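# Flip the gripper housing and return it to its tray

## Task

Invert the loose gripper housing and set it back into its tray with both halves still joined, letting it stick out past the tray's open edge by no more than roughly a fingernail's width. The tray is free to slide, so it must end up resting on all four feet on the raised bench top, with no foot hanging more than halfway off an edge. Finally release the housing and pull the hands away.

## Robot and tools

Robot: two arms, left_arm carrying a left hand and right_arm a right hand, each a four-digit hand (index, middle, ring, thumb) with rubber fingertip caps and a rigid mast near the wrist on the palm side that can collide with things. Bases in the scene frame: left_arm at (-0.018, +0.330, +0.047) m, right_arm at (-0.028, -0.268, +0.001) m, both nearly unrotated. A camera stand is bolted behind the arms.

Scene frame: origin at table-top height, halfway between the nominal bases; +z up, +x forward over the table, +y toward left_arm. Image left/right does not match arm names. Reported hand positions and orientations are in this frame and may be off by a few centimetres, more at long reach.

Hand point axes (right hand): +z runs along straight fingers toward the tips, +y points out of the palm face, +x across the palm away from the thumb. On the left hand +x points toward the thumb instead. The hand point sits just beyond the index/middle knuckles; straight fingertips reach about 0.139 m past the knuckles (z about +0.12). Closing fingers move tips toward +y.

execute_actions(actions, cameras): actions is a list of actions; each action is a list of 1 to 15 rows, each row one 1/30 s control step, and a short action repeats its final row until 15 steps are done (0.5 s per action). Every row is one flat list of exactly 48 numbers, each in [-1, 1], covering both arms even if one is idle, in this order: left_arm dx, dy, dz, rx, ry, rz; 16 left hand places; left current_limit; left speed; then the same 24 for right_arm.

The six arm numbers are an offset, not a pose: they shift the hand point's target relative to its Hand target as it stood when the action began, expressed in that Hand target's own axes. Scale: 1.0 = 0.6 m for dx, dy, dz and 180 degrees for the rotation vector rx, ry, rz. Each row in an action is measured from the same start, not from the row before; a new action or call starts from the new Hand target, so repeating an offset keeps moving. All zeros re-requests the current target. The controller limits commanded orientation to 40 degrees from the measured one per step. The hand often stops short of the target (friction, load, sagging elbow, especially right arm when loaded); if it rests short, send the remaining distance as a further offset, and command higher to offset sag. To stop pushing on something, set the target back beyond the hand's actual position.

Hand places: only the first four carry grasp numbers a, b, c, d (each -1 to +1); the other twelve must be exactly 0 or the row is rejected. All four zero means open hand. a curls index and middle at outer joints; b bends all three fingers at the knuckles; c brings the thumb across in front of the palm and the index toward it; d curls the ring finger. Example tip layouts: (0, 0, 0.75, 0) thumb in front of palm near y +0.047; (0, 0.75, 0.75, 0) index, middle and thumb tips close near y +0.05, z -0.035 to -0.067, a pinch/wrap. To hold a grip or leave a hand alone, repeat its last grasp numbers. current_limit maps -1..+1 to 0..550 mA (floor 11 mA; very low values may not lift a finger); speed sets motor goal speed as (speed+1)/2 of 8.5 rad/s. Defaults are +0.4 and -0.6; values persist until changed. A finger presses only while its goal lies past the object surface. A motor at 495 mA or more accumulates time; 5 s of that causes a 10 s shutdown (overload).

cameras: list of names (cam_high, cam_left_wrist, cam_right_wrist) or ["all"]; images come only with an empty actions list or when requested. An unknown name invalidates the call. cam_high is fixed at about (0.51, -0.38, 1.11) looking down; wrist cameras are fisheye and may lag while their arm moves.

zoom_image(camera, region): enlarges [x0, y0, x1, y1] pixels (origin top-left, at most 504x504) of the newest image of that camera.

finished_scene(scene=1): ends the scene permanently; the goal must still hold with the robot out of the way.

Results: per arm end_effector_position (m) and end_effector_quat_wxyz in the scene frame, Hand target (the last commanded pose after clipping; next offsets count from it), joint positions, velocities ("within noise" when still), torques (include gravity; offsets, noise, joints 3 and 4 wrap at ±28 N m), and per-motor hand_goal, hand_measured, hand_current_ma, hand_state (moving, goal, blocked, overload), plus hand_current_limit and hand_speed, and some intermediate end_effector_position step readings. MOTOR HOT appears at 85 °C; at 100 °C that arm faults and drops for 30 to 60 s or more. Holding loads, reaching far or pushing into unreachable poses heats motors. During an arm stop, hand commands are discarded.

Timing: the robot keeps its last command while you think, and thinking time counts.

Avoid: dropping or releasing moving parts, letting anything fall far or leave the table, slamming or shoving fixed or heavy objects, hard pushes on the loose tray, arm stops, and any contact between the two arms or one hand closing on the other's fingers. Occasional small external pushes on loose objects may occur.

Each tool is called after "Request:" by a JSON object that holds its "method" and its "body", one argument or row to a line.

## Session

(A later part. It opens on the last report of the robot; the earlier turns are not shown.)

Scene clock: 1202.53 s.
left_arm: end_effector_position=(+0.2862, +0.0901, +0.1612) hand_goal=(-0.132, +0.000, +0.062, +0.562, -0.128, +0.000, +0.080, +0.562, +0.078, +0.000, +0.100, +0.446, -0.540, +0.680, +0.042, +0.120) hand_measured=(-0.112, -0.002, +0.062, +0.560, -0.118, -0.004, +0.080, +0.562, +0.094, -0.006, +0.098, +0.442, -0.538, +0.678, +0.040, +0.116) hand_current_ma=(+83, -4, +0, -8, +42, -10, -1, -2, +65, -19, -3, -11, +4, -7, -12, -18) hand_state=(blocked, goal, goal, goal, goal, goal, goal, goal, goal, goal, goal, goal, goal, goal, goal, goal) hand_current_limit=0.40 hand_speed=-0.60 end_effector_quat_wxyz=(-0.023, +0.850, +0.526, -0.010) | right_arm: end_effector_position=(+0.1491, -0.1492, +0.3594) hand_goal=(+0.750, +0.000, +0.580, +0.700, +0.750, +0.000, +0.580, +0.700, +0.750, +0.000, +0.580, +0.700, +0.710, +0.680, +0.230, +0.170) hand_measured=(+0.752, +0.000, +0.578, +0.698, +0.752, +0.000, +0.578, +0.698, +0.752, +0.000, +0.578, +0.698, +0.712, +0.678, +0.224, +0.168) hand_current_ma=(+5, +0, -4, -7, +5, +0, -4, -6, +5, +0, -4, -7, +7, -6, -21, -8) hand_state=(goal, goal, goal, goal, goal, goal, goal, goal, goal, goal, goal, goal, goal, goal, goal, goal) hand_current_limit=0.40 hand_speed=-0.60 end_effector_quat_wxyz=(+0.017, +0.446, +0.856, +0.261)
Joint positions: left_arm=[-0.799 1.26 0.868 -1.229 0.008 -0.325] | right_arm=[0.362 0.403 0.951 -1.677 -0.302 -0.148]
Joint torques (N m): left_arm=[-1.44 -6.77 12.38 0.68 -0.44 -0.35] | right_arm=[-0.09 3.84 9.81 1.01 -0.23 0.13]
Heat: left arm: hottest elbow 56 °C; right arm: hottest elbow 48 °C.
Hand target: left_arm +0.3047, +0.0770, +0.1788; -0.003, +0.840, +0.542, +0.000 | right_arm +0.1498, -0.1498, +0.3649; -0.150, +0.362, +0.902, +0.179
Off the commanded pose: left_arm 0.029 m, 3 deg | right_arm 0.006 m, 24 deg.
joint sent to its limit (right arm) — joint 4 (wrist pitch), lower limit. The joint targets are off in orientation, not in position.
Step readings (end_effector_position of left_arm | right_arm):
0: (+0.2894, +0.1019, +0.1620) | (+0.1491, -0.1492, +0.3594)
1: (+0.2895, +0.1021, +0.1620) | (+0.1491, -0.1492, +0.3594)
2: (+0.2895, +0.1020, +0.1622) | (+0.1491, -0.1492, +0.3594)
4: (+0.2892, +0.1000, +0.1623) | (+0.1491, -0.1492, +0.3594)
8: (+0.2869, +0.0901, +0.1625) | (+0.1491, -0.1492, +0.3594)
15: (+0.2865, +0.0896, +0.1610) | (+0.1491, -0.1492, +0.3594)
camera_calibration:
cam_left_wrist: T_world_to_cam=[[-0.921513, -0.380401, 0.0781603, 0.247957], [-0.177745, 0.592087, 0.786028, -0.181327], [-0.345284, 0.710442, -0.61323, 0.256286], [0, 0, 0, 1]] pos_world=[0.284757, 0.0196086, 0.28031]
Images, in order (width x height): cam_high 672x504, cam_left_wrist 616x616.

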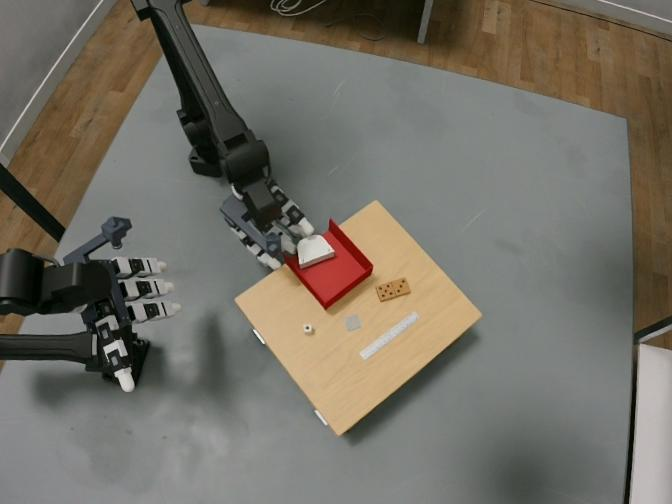

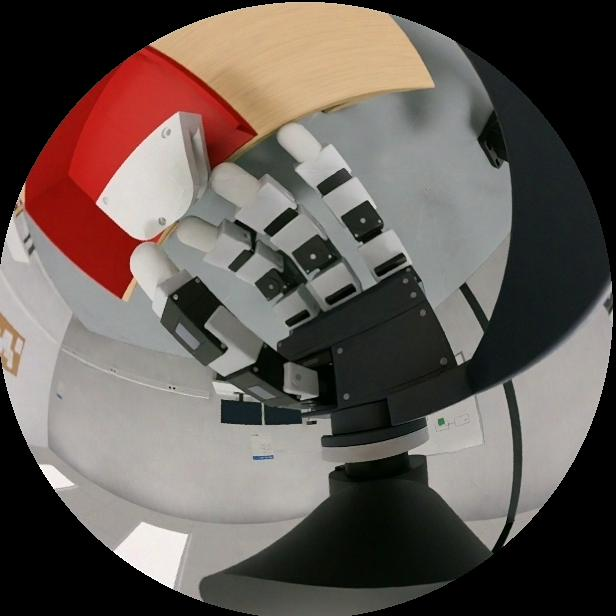

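Request:
{"method": "execute_actions", "body": {
  "actions": [
    [[0,-0.04,0,0,0,0,0.25,0.5,0.75,0.3,0,0,0,0,0,0,0,0,0,0,0,0,0.4,-0.6,0,0,0,0,0,0,0,0,0,0,0,0,0,0,0,0,0,0,0,0,0,0,0.4,-0.6],[0,-0.083,-0.01,0,0,0,0.25,0.4,0.75,0.3,0,0,0,0,0,0,0,0,0,0,0,0,0.4,-0.6,0,0,0,0,0,0,0,0,0,0,0,0,0,0,0,0,0,0,0,0,0,0,0.4,-0.6]],
    [[0,0,-0.1,0,0,0.04,0.1,0.2,0.3,1,0,0,0,0,0,0,0,0,0,0,0,0,0.4,-0.6,0,0,0,0,0,0,0,0,0,0,0,0,0,0,0,0,0,0,0,0,0,0,0.4,-0.6]],
    [[0,0,-0.12,0,0,0.039,0,0.1,0,1,0,0,0,0,0,0,0,0,0,0,0,0,0.4,-0.6,0,0,0,0,0,0,0,0,0,0,0,0,0,0,0,0,0,0,0,0,0,0,0.4,-0.6]],
    [[0.004,0.08,-0.12,0,0,0,0,0.1,0,1,0,0,0,0,0,0,0,0,0,0,0,0,0.4,-0.6,0,0,0,0,0,0,0,0,0,0,0,0,0,0,0,0,0,0,0,0,0,0,0.4,-0.6]],
    [[0.004,0.1,0,0,0,0,0,0.1,0,1,0,0,0,0,0,0,0,0,0,0,0,0,0.4,-0.6,0,0,0,0,0,0,0,0,0,0,0,0,0,0,0,0,0,0,0,0,0,0,0.4,-0.6]],
    [[0.004,0.1,0,0,0,0,0,0.1,0,1,0,0,0,0,0,0,0,0,0,0,0,0,0.4,-0.6,0,0,0,0,0,0,0,0,0,0,0,0,0,0,0,0,0,0,0,0,0,0,0.4,-0.6]],
    [[0.004,0.09,0,0,0,0,0,0.1,0,1,0,0,0,0,0,0,0,0,0,0,0,0,0.4,-0.6,0,0,0,0,0,0,0,0,0,0,0,0,0,0,0,0,0,0,0,0,0,0,0.4,-0.6]]
  ],
  "cameras": ["cam_left_wrist", "cam_high"]
}}

Request:
{"method": "zoom_image", "body": {
  "camera": "cam_left_wrist",
  "region": [225, 130, 365, 270]
}}

Scene clock: 1237.97 s.
left_arm: end_effector_position=(+0.4297, -0.0285, +0.3665) hand_goal=(+0.716, +0.000, +0.510, +0.720, +0.776, +0.000, +0.560, +0.700, +0.150, +0.000, -1.000, -0.380, +0.710, +0.680, +0.230, +0.190) hand_measured=(+0.716, -0.002, +0.508, +0.718, +0.776, -0.004, +0.558, +0.698, +0.156, -0.004, -0.996, -0.378, +0.710, +0.678, +0.220, +0.186) hand_current_ma=(+1, -4, -6, -9, -2, -9, -8, -9, +22, -9, +14, +7, +1, -7, -47, -18) hand_state=(goal, goal, goal, goal, goal, goal, goal, goal, goal, goal, goal, goal, goal, goal, goal, goal) hand_current_limit=0.40 hand_speed=-0.60 end_effector_quat_wxyz=(+0.018, +0.899, +0.438, +0.013) | right_arm: end_effector_position=(+0.1491, -0.1492, +0.3594) hand_goal=(+0.750, +0.000, +0.580, +0.700, +0.750, +0.000, +0.580, +0.700, +0.750, +0.000, +0.580, +0.700, +0.710, +0.680, +0.230, +0.170) hand_measured=(+0.752, +0.000, +0.578, +0.698, +0.752, +0.000, +0.578, +0.698, +0.752, +0.000, +0.578, +0.698, +0.712, +0.678, +0.224, +0.168) hand_current_ma=(+5, +0, -4, -7, +5, +0, -4, -6, +5, +0, -4, -7, +7, -6, -21, -8) hand_state=(goal, goal, goal, goal, goal, goal, goal, goal, goal, goal, goal, goal, goal, goal, goal, goal) hand_current_limit=0.40 hand_speed=-0.60 end_effector_quat_wxyz=(+0.017, +0.446, +0.856, +0.261)
Joint positions: left_arm=[-0.737 1.601 1.749 -1.677 -0.01 -0.06] | right_arm=[0.362 0.403 0.951 -1.677 -0.302 -0.148]
Joint torques (N m): left_arm=[-0.38 -15.03 12.64 0.27 -0.01 0.19] | right_arm=[-0.15 4.07 9.84 1.05 -0.25 0.13]
Heat: left arm: hottest elbow 53 °C; right arm: hottest elbow 48 °C.
Hand target: left_arm +0.4394, -0.0345, +0.3879; -0.003, +0.901, +0.434, +0.000 | right_arm +0.1498, -0.1498, +0.3649; -0.150, +0.362, +0.902, +0.179
Off the commanded pose: left_arm 0.024 m, 3 deg | right_arm 0.006 m, 24 deg.
joint sent to its limit (left arm) — joint 4 (wrist pitch), lower limit. The joint targets are off in orientation, not in position.
joint sent to its limit (right arm) — joint 4 (wrist pitch), lower limit. The joint targets are off in orientation, not in position.
Step readings (end_effector_position of left_arm | right_arm):
0: (+0.2862, +0.0902, +0.1612) | (+0.1491, -0.1492, +0.3594)
1: (+0.2862, +0.0902, +0.1612) | (+0.1491, -0.1492, +0.3594)
2: (+0.2859, +0.0900, +0.1612) | (+0.1491, -0.1492, +0.3594)
4: (+0.2833, +0.0887, +0.1639) | (+0.1491, -0.1492, +0.3594)
8: (+0.2710, +0.0920, +0.1749) | (+0.1491, -0.1492, +0.3594)
15: (+0.2625, +0.0946, +0.1851) | (+0.1491, -0.1492, +0.3594)
16: (+0.2621, +0.0953, +0.1849) | (+0.1491, -0.1492, +0.3594)
17: (+0.2601, +0.0976, +0.1845) | (+0.1491, -0.1492, +0.3594)
19: (+0.2533, +0.1043, +0.1866) | (+0.1491, -0.1492, +0.3594)
23: (+0.2467, +0.1112, +0.2030) | (+0.1491, -0.1492, +0.3594)
30: (+0.2507, +0.1060, +0.2259) | (+0.1491, -0.1492, +0.3594)
31: (+0.2504, +0.1060, +0.2265) | (+0.1491, -0.1492, +0.3594)
32: (+0.2489, +0.1070, +0.2281) | (+0.1491, -0.1492, +0.3594)
34: (+0.2470, +0.1100, +0.2383) | (+0.1491, -0.1492, +0.3594)
38: (+0.2513, +0.1081, +0.2750) | (+0.1491, -0.1492, +0.3594)
45: (+0.2532, +0.1041, +0.3015) | (+0.1491, -0.1492, +0.3594)
46: (+0.2528, +0.1041, +0.3019) | (+0.1491, -0.1492, +0.3594)
47: (+0.2531, +0.1038, +0.3038) | (+0.1491, -0.1492, +0.3594)
49: (+0.2593, +0.0992, +0.3168) | (+0.1491, -0.1492, +0.3594)
53: (+0.2822, +0.0812, +0.3584) | (+0.1491, -0.1492, +0.3594)
60: (+0.2897, +0.0751, +0.3762) | (+0.1491, -0.1492, +0.3594)
61: (+0.2902, +0.0746, +0.3751) | (+0.1491, -0.1492, +0.3594)
62: (+0.2920, +0.0734, +0.3743) | (+0.1491, -0.1492, +0.3594)
64: (+0.3034, +0.0650, +0.3762) | (+0.1491, -0.1492, +0.3594)
68: (+0.3308, +0.0459, +0.3725) | (+0.1491, -0.1492, +0.3594)
75: (+0.3386, +0.0393, +0.3570) | (+0.1491, -0.1492, +0.3594)
76: (+0.3391, +0.0387, +0.3586) | (+0.1491, -0.1492, +0.3594)
77: (+0.3413, +0.0375, +0.3610) | (+0.1491, -0.1492, +0.3594)
79: (+0.3523, +0.0295, +0.3704) | (+0.1491, -0.1492, +0.3594)
83: (+0.3763, +0.0106, +0.3812) | (+0.1491, -0.1492, +0.3594)
90: (+0.3859, +0.0038, +0.3637) | (+0.1491, -0.1492, +0.3594)
91: (+0.3863, +0.0034, +0.3634) | (+0.1491, -0.1492, +0.3594)
92: (+0.3881, +0.0020, +0.3646) | (+0.1491, -0.1492, +0.3594)
94: (+0.3981, -0.0063, +0.3721) | (+0.1491, -0.1492, +0.3594)
98: (+0.4202, -0.0222, +0.3805) | (+0.1491, -0.1492, +0.3594)
105: (+0.4288, -0.0277, +0.3644) | (+0.1491, -0.1492, +0.3594)
camera_calibration:
cam_left_wrist: T_world_to_cam=[[-0.982819, -0.183723, 0.0177048, 0.373128], [-0.110035, 0.660225, 0.742964, -0.258309], [-0.148188, 0.72825, -0.669098, 0.45225], [0, 0, 0, 1]] pos_world=[0.405313, -0.090257, 0.487907]
Images, in order (width x height): cam_high 672x504, cam_left_wrist 616x616.

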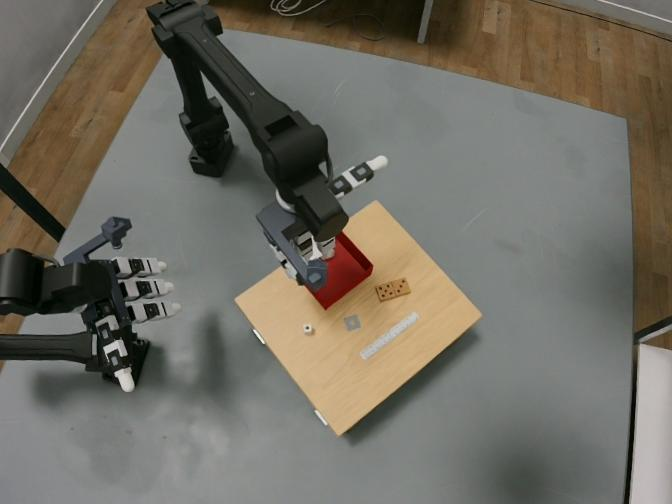

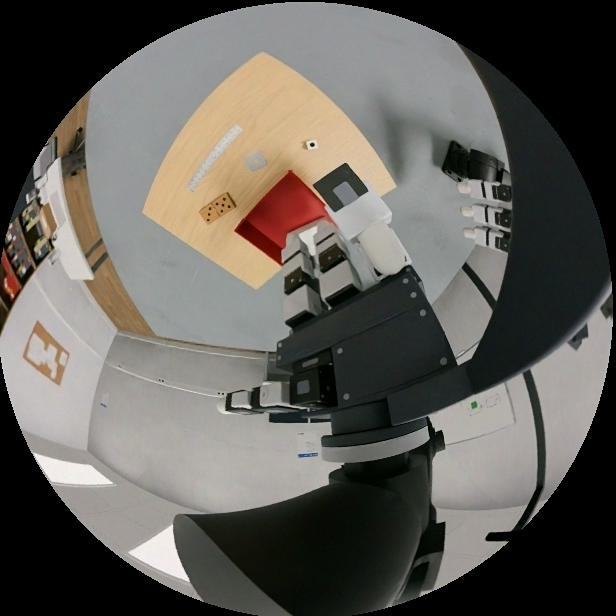

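Scaled by 3.600 from the camera's 616x616 image, which has a finer 880x880 frame.

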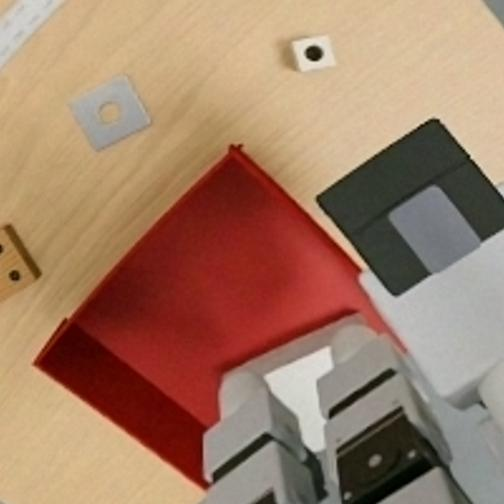

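Request:
{"method": "execute_actions", "body": {
  "actions": [
    [[0.003,0.03,0,0,0,0,0,0.1,0,1,0,0,0,0,0,0,0,0,0,0,0,0,0.4,-0.6,0,0,0,0,0,0,0,0,0,0,0,0,0,0,0,0,0,0,0,0,0,0,0.4,-0.6],[0.006,0.06,0,0,0,0,0,0.1,0,1,0,0,0,0,0,0,0,0,0,0,0,0,0.4,-0.6,0,0,0,0,0,0,0,0,0,0,0,0,0,0,0,0,0,0,0,0,0,0,0.4,-0.6]],
    [[0,0,0.045,0,0,0,0,0.1,0,1,0,0,0,0,0,0,0,0,0,0,0,0,0.4,-0.6,0,0,0,0,0,0,0,0,0,0,0,0,0,0,0,0,0,0,0,0,0,0,0.4,-0.6]],
    [[0,0,0.045,0,0,0,0,0.1,0,1,0,0,0,0,0,0,0,0,0,0,0,0,0.4,-0.6,0,0,0,0,0,0,0,0,0,0,0,0,0,0,0,0,0,0,0,0,0,0,0.4,-0.6]]
  ],
  "cameras": ["cam_left_wrist"]
}}

Request:
{"method": "zoom_image", "body": {
  "camera": "cam_left_wrist",
  "region": [225, 130, 365, 270]
}}

Scene clock: 1246.40 s.
left_arm: end_effector_position=(+0.4651, -0.0540, +0.3382) hand_goal=(+0.716, +0.000, +0.510, +0.720, +0.776, +0.000, +0.560, +0.700, +0.150, +0.000, -1.000, -0.380, +0.710, +0.680, +0.230, +0.190) hand_measured=(+0.716, -0.002, +0.508, +0.718, +0.776, -0.004, +0.558, +0.698, +0.156, -0.004, -0.996, -0.378, +0.710, +0.678, +0.220, +0.186) hand_current_ma=(+1, -4, -6, -9, -2, -9, -8, -9, +22, -9, +14, +7, +1, -7, -47, -18) hand_state=(goal, goal, goal, goal, goal, goal, goal, goal, goal, goal, goal, goal, goal, goal, goal, goal) hand_current_limit=0.40 hand_speed=-0.60 end_effector_quat_wxyz=(+0.004, +0.899, +0.437, +0.005) | right_arm: end_effector_position=(+0.1491, -0.1492, +0.3594) hand_goal=(+0.750, +0.000, +0.580, +0.700, +0.750, +0.000, +0.580, +0.700, +0.750, +0.000, +0.580, +0.700, +0.710, +0.680, +0.230, +0.170) hand_measured=(+0.752, +0.000, +0.578, +0.698, +0.752, +0.000, +0.578, +0.698, +0.752, +0.000, +0.578, +0.698, +0.712, +0.678, +0.224, +0.168) hand_current_ma=(+5, +0, -4, -7, +5, +0, -4, -6, +5, +0, -4, -7, +7, -6, -21, -8) hand_state=(goal, goal, goal, goal, goal, goal, goal, goal, goal, goal, goal, goal, goal, goal, goal, goal) hand_current_limit=0.40 hand_speed=-0.60 end_effector_quat_wxyz=(+0.017, +0.446, +0.856, +0.261)
Joint positions: left_arm=[-0.727 1.734 1.852 -1.677 -0.006 -0.05] | right_arm=[0.362 0.403 0.951 -1.677 -0.302 -0.148]
Joint torques (N m): left_arm=[-0.79 -16.21 9.2 0.2 0.02 0.2] | right_arm=[-0.21 4.01 9.88 1.05 -0.25 0.12]
Heat: left arm: hottest elbow 53 °C; right arm: hottest elbow 48 °C.
Hand target: left_arm +0.4697, -0.0540, +0.3337; -0.003, +0.901, +0.434, +0.000 | right_arm +0.1498, -0.1498, +0.3649; -0.150, +0.362, +0.902, +0.179
Off the commanded pose: left_arm 0.006 m, 1 deg | right_arm 0.006 m, 24 deg.
joint sent to its limit (left arm) — joint 4 (wrist pitch), lower limit. The joint targets still meet the commanded pose.
joint sent to its limit (right arm) — joint 4 (wrist pitch), lower limit. The joint targets are off in orientation, not in position.
Step readings (end_effector_position of left_arm | right_arm):
0: (+0.4297, -0.0285, +0.3665) | (+0.1491, -0.1492, +0.3594)
1: (+0.4298, -0.0286, +0.3669) | (+0.1491, -0.1492, +0.3594)
2: (+0.4303, -0.0291, +0.3675) | (+0.1491, -0.1492, +0.3594)
4: (+0.4358, -0.0333, +0.3721) | (+0.1491, -0.1492, +0.3594)
8: (+0.4512, -0.0440, +0.3798) | (+0.1491, -0.1492, +0.3594)
15: (+0.4587, -0.0476, +0.3687) | (+0.1491, -0.1492, +0.3594)
16: (+0.4589, -0.0477, +0.3678) | (+0.1491, -0.1492, +0.3594)
17: (+0.4591, -0.0479, +0.3672) | (+0.1491, -0.1492, +0.3594)
19: (+0.4594, -0.0483, +0.3656) | (+0.1491, -0.1492, +0.3594)
23: (+0.4604, -0.0494, +0.3608) | (+0.1491, -0.1492, +0.3594)
30: (+0.4617, -0.0506, +0.3550) | (+0.1491, -0.1492, +0.3594)
31: (+0.4617, -0.0506, +0.3550) | (+0.1491, -0.1492, +0.3594)
32: (+0.4618, -0.0507, +0.3548) | (+0.1491, -0.1492, +0.3594)
34: (+0.4619, -0.0511, +0.3536) | (+0.1491, -0.1492, +0.3594)
38: (+0.4631, -0.0523, +0.3475) | (+0.1491, -0.1492, +0.3594)
45: (+0.4650, -0.0540, +0.3384) | (+0.1491, -0.1492, +0.3594)
camera_calibration:
cam_left_wrist: T_world_to_cam=[[-0.982181, -0.183745, 0.039473, 0.396082], [-0.0906408, 0.647125, 0.756976, -0.23099], [-0.164634, 0.73991, -0.652249, 0.459777], [0, 0, 0, 1]] pos_world=[0.443782, -0.117936, 0.459109]
Images, in order (width x height): cam_left_wrist 616x616.

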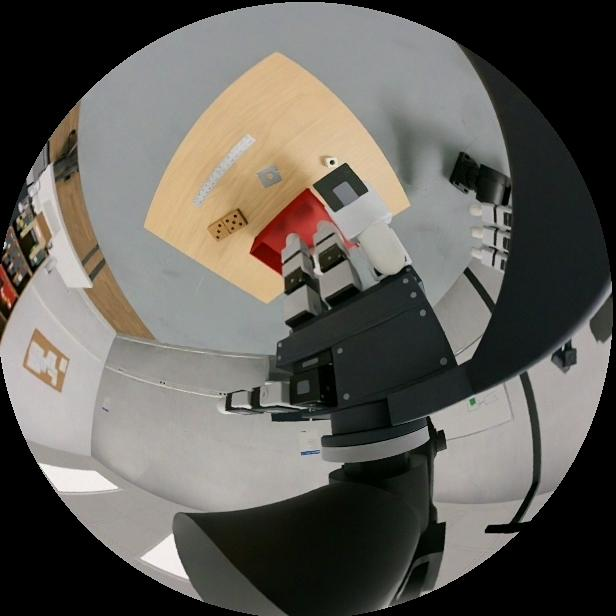

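Scaled by 3.600 from the camera's 616x616 image, which has a finer 880x880 frame.

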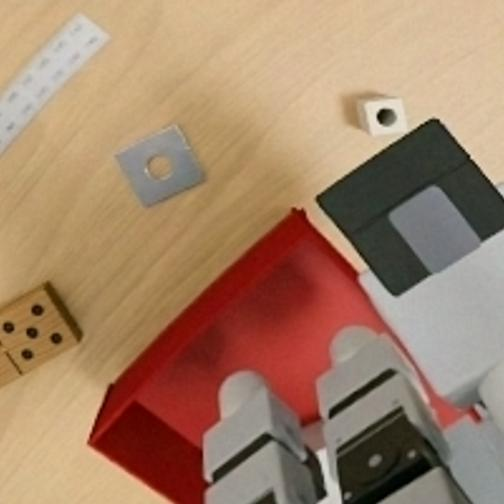

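Request:
{"method": "execute_actions", "body": {
  "actions": [
    [[0,0,0.03,0,0,0,0,0.1,0,1,0,0,0,0,0,0,0,0,0,0,0,0,0.4,-0.6,0,0,0,0,0,0,0,0,0,0,0,0,0,0,0,0,0,0,0,0,0,0,0.4,-0.6]],
    [[0,0,0.025,0,0,0,0,0.1,0,1,0,0,0,0,0,0,0,0,0,0,0,0,0.4,-0.6,0,0,0,0,0,0,0,0,0,0,0,0,0,0,0,0,0,0,0,0,0,0,0.4,-0.6]],
    [[0,-0.01,0.01,0,0,0,0,0.1,0,1,0,0,0,0,0,0,0,0,0,0,0,0,0.4,-0.6,0,0,0,0,0,0,0,0,0,0,0,0,0,0,0,0,0,0,0,0,0,0,0.4,-0.6]]
  ]
}}

Scene clock: 1254.47 s.
left_arm: end_effector_position=(+0.4611, -0.0507, +0.2899) hand_goal=(+0.716, +0.000, +0.510, +0.720, +0.776, +0.000, +0.560, +0.700, +0.150, +0.000, -1.000, -0.380, +0.710, +0.680, +0.230, +0.190) hand_measured=(+0.716, -0.002, +0.508, +0.718, +0.776, -0.004, +0.558, +0.698, +0.156, -0.004, -0.996, -0.378, +0.710, +0.678, +0.220, +0.186) hand_current_ma=(+1, -4, -6, -9, -2, -9, -8, -9, +22, -9, +14, +7, +1, -7, -47, -18) hand_state=(goal, goal, goal, goal, goal, goal, goal, goal, goal, goal, goal, goal, goal, goal, goal, goal) hand_current_limit=0.40 hand_speed=-0.60 end_effector_quat_wxyz=(-0.011, +0.899, +0.437, -0.002) | right_arm: end_effector_position=(+0.1491, -0.1492, +0.3594) hand_goal=(+0.750, +0.000, +0.580, +0.700, +0.750, +0.000, +0.580, +0.700, +0.750, +0.000, +0.580, +0.700, +0.710, +0.680, +0.230, +0.170) hand_measured=(+0.752, +0.000, +0.578, +0.698, +0.752, +0.000, +0.578, +0.698, +0.752, +0.000, +0.578, +0.698, +0.712, +0.678, +0.224, +0.168) hand_current_ma=(+5, +0, -4, -7, +5, +0, -4, -6, +5, +0, -4, -7, +7, -6, -21, -8) hand_state=(goal, goal, goal, goal, goal, goal, goal, goal, goal, goal, goal, goal, goal, goal, goal, goal) hand_current_limit=0.40 hand_speed=-0.60 end_effector_quat_wxyz=(+0.017, +0.446, +0.856, +0.261)
Joint positions: left_arm=[-0.727 1.736 1.735 -1.592 -0.005 -0.05] | right_arm=[0.362 0.403 0.951 -1.677 -0.302 -0.148]
Joint torques (N m): left_arm=[-0.5 -17.44 8.9 0.62 0.02 0.18] | right_arm=[-0.15 4.37 9.8 1.1 -0.25 0.12]
Heat: left arm: hottest elbow 53 °C; right arm: hottest elbow 48 °C.
Hand target: left_arm +0.4649, -0.0500, +0.2947; -0.003, +0.901, +0.434, +0.000 | right_arm +0.1498, -0.1498, +0.3649; -0.150, +0.362, +0.902, +0.179
Off the commanded pose: left_arm 0.006 m, 1 deg | right_arm 0.006 m, 24 deg.
joint sent to its limit (right arm) — joint 4 (wrist pitch), lower limit. The joint targets are off in orientation, not in position.
Step readings (end_effector_position of left_arm | right_arm):
0: (+0.4651, -0.0540, +0.3382) | (+0.1491, -0.1492, +0.3594)
1: (+0.4651, -0.0540, +0.3382) | (+0.1491, -0.1492, +0.3594)
2: (+0.4649, -0.0539, +0.3374) | (+0.1491, -0.1492, +0.3594)
4: (+0.4649, -0.0539, +0.3344) | (+0.1491, -0.1492, +0.3594)
8: (+0.4635, -0.0527, +0.3248) | (+0.1491, -0.1492, +0.3594)
15: (+0.4636, -0.0528, +0.3219) | (+0.1491, -0.1492, +0.3594)
16: (+0.4637, -0.0529, +0.3217) | (+0.1491, -0.1492, +0.3594)
17: (+0.4640, -0.0532, +0.3207) | (+0.1491, -0.1492, +0.3594)
19: (+0.4649, -0.0539, +0.3174) | (+0.1491, -0.1492, +0.3594)
23: (+0.4635, -0.0528, +0.3073) | (+0.1491, -0.1492, +0.3594)
30: (+0.4639, -0.0531, +0.3055) | (+0.1491, -0.1492, +0.3594)
31: (+0.4639, -0.0531, +0.3054) | (+0.1491, -0.1492, +0.3594)
32: (+0.4640, -0.0532, +0.3046) | (+0.1491, -0.1492, +0.3594)
34: (+0.4639, -0.0531, +0.3014) | (+0.1491, -0.1492, +0.3594)
38: (+0.4613, -0.0509, +0.2920) | (+0.1491, -0.1492, +0.3594)
45: (+0.4610, -0.0506, +0.2898) | (+0.1491, -0.1492, +0.3594)

Request:
{"method": "execute_actions", "body": {
  "actions": [
    [[0,-0.012,-0.004,0,0,0,0,0.1,0,1,0,0,0,0,0,0,0,0,0,0,0,0,0.4,-0.6,0,0,0,0,0,0,0,0,0,0,0,0,0,0,0,0,0,0,0,0,0,0,0.4,-0.6],[0,-0.025,-0.006,0,0,0,0,0.1,0,1,0,0,0,0,0,0,0,0,0,0,0,0,0.4,-0.6,0,0,0,0,0,0,0,0,0,0,0,0,0,0,0,0,0,0,0,0,0,0,0.4,-0.6]],
    [[0,-0.012,0,0,0,0,0,0.1,0,1,0,0,0,0,0,0,0,0,0,0,0,0,0.4,-0.6,0,0,0,0,0,0,0,0,0,0,0,0,0,0,0,0,0,0,0,0,0,0,0.4,-0.6],[0,-0.024,0,0,0,0,0,0.1,0,1,0,0,0,0,0,0,0,0,0,0,0,0,0.4,-0.6,0,0,0,0,0,0,0,0,0,0,0,0,0,0,0,0,0,0,0,0,0,0,0.4,-0.6]],
    [[0,-0.008,0,0,0,0,0,0.1,0,1,0,0,0,0,0,0,0,0,0,0,0,0,0.4,-0.6,0,0,0,0,0,0,0,0,0,0,0,0,0,0,0,0,0,0,0,0,0,0,0.4,-0.6],[0,-0.016,0,0,0,0,0,0.1,0,1,0,0,0,0,0,0,0,0,0,0,0,0,0.4,-0.6,0,0,0,0,0,0,0,0,0,0,0,0,0,0,0,0,0,0,0,0,0,0,0.4,-0.6]]
  ],
  "cameras": ["cam_left_wrist", "cam_high"]
}}

Request:
{"method": "zoom_image", "body": {
  "camera": "cam_left_wrist",
  "region": [225, 130, 365, 270]
}}

Request:
{"method": "zoom_image", "body": {
  "camera": "cam_high",
  "region": [240, 160, 380, 300]
}}

Scene clock: 1270.67 s.
left_arm: end_effector_position=(+0.4332, -0.0265, +0.2897) hand_goal=(+0.716, +0.000, +0.510, +0.720, +0.776, +0.000, +0.560, +0.700, +0.150, +0.000, -1.000, -0.380, +0.710, +0.680, +0.230, +0.190) hand_measured=(+0.712, -0.002, +0.506, +0.718, +0.774, -0.004, +0.558, +0.698, +0.156, -0.004, -0.996, -0.378, +0.710, +0.678, +0.220, +0.186) hand_current_ma=(-18, -8, -10, -10, -7, -9, -8, -9, +22, -9, +14, +7, +1, -7, -47, -18) hand_state=(goal, goal, goal, goal, goal, goal, goal, goal, goal, goal, goal, goal, goal, goal, goal, goal) hand_current_limit=0.40 hand_speed=-0.60 end_effector_quat_wxyz=(-0.014, +0.899, +0.437, -0.003) | right_arm: end_effector_position=(+0.1491, -0.1492, +0.3594) hand_goal=(+0.750, +0.000, +0.580, +0.700, +0.750, +0.000, +0.580, +0.700, +0.750, +0.000, +0.580, +0.700, +0.710, +0.680, +0.230, +0.170) hand_measured=(+0.752, +0.000, +0.578, +0.698, +0.752, +0.000, +0.578, +0.698, +0.752, +0.000, +0.578, +0.698, +0.712, +0.678, +0.224, +0.168) hand_current_ma=(+5, +0, -4, -7, +5, +0, -4, -6, +5, +0, -4, -7, +7, -6, -21, -8) hand_state=(goal, goal, goal, goal, goal, goal, goal, goal, goal, goal, goal, goal, goal, goal, goal, goal) hand_current_limit=0.40 hand_speed=-0.60 end_effector_quat_wxyz=(+0.017, +0.446, +0.856, +0.261)
Joint positions: left_arm=[-0.727 1.64 1.612 -1.571 -0.005 -0.049] | right_arm=[0.362 0.403 0.951 -1.677 -0.302 -0.148]
Joint torques (N m): left_arm=[-0.91 -16.67 8.49 0.46 -0.01 0.14] | right_arm=[0.09 3.96 9.76 1.06 -0.22 0.13]
Heat: left arm: hottest elbow 53 °C; right arm: hottest elbow 48 °C.
Hand target: left_arm +0.4343, -0.0257, +0.2984; -0.003, +0.901, +0.434, +0.000 | right_arm +0.1498, -0.1498, +0.3649; -0.150, +0.362, +0.902, +0.179
Off the commanded pose: left_arm 0.009 m, 1 deg | right_arm 0.006 m, 24 deg.
joint sent to its limit (right arm) — joint 4 (wrist pitch), lower limit. The joint targets are off in orientation, not in position.
Step readings (end_effector_position of left_arm | right_arm):
0: (+0.4611, -0.0507, +0.2899) | (+0.1491, -0.1492, +0.3594)
1: (+0.4611, -0.0507, +0.2899) | (+0.1491, -0.1492, +0.3594)
2: (+0.4610, -0.0505, +0.2894) | (+0.1491, -0.1492, +0.3594)
4: (+0.4596, -0.0494, +0.2883) | (+0.1491, -0.1492, +0.3594)
8: (+0.4540, -0.0446, +0.2892) | (+0.1491, -0.1492, +0.3594)
15: (+0.4521, -0.0429, +0.2890) | (+0.1491, -0.1492, +0.3594)
16: (+0.4518, -0.0427, +0.2885) | (+0.1491, -0.1492, +0.3594)
17: (+0.4515, -0.0424, +0.2883) | (+0.1491, -0.1492, +0.3594)
19: (+0.4494, -0.0406, +0.2883) | (+0.1491, -0.1492, +0.3594)
23: (+0.4427, -0.0348, +0.2888) | (+0.1491, -0.1492, +0.3594)
30: (+0.4409, -0.0332, +0.2901) | (+0.1491, -0.1492, +0.3594)
31: (+0.4407, -0.0331, +0.2897) | (+0.1491, -0.1492, +0.3594)
32: (+0.4404, -0.0328, +0.2891) | (+0.1491, -0.1492, +0.3594)
34: (+0.4388, -0.0314, +0.2875) | (+0.1491, -0.1492, +0.3594)
38: (+0.4349, -0.0281, +0.2889) | (+0.1491, -0.1492, +0.3594)
45: (+0.4334, -0.0267, +0.2903) | (+0.1491, -0.1492, +0.3594)
camera_calibration:
cam_left_wrist: T_world_to_cam=[[-0.980637, -0.184779, 0.0648708, 0.363656], [-0.06692, 0.627492, 0.775742, -0.231192], [-0.184047, 0.75638, -0.627707, 0.404257], [0, 0, 0, 1]] pos_world=[0.415545, -0.0935051, 0.409509]
Images, in order (width x height): cam_high 672x504, cam_left_wrist 616x616.

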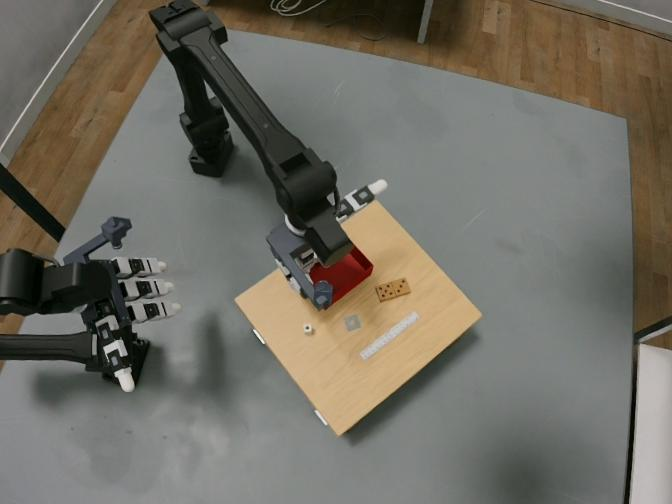

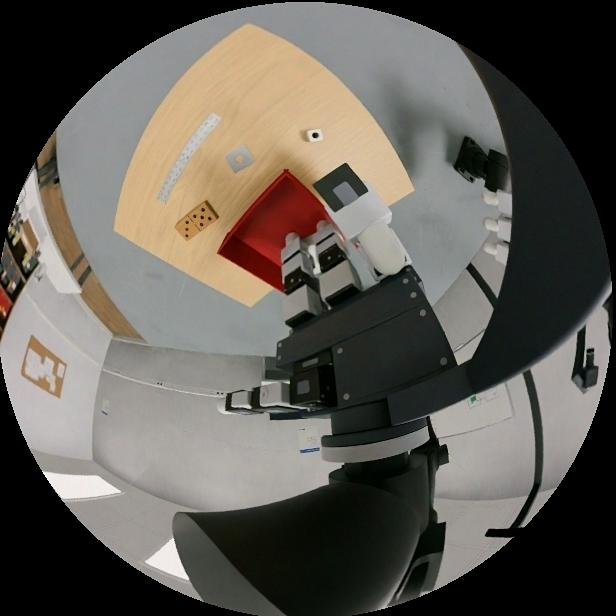

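Scaled by 3.600 from the camera's 616x616 image, which has a finer 880x880 frame.

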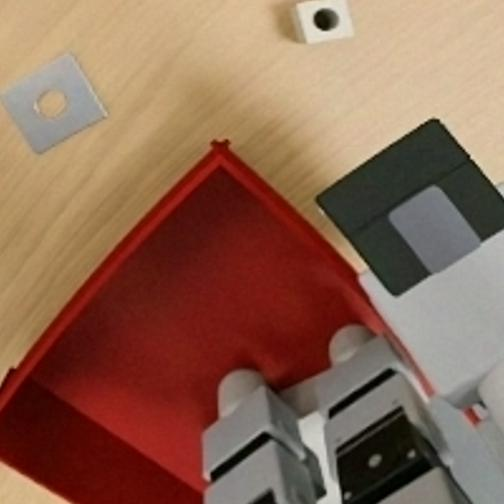

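Scaled by 3.600 from the camera's 672x504 image, which has a finer 960x720 frame.

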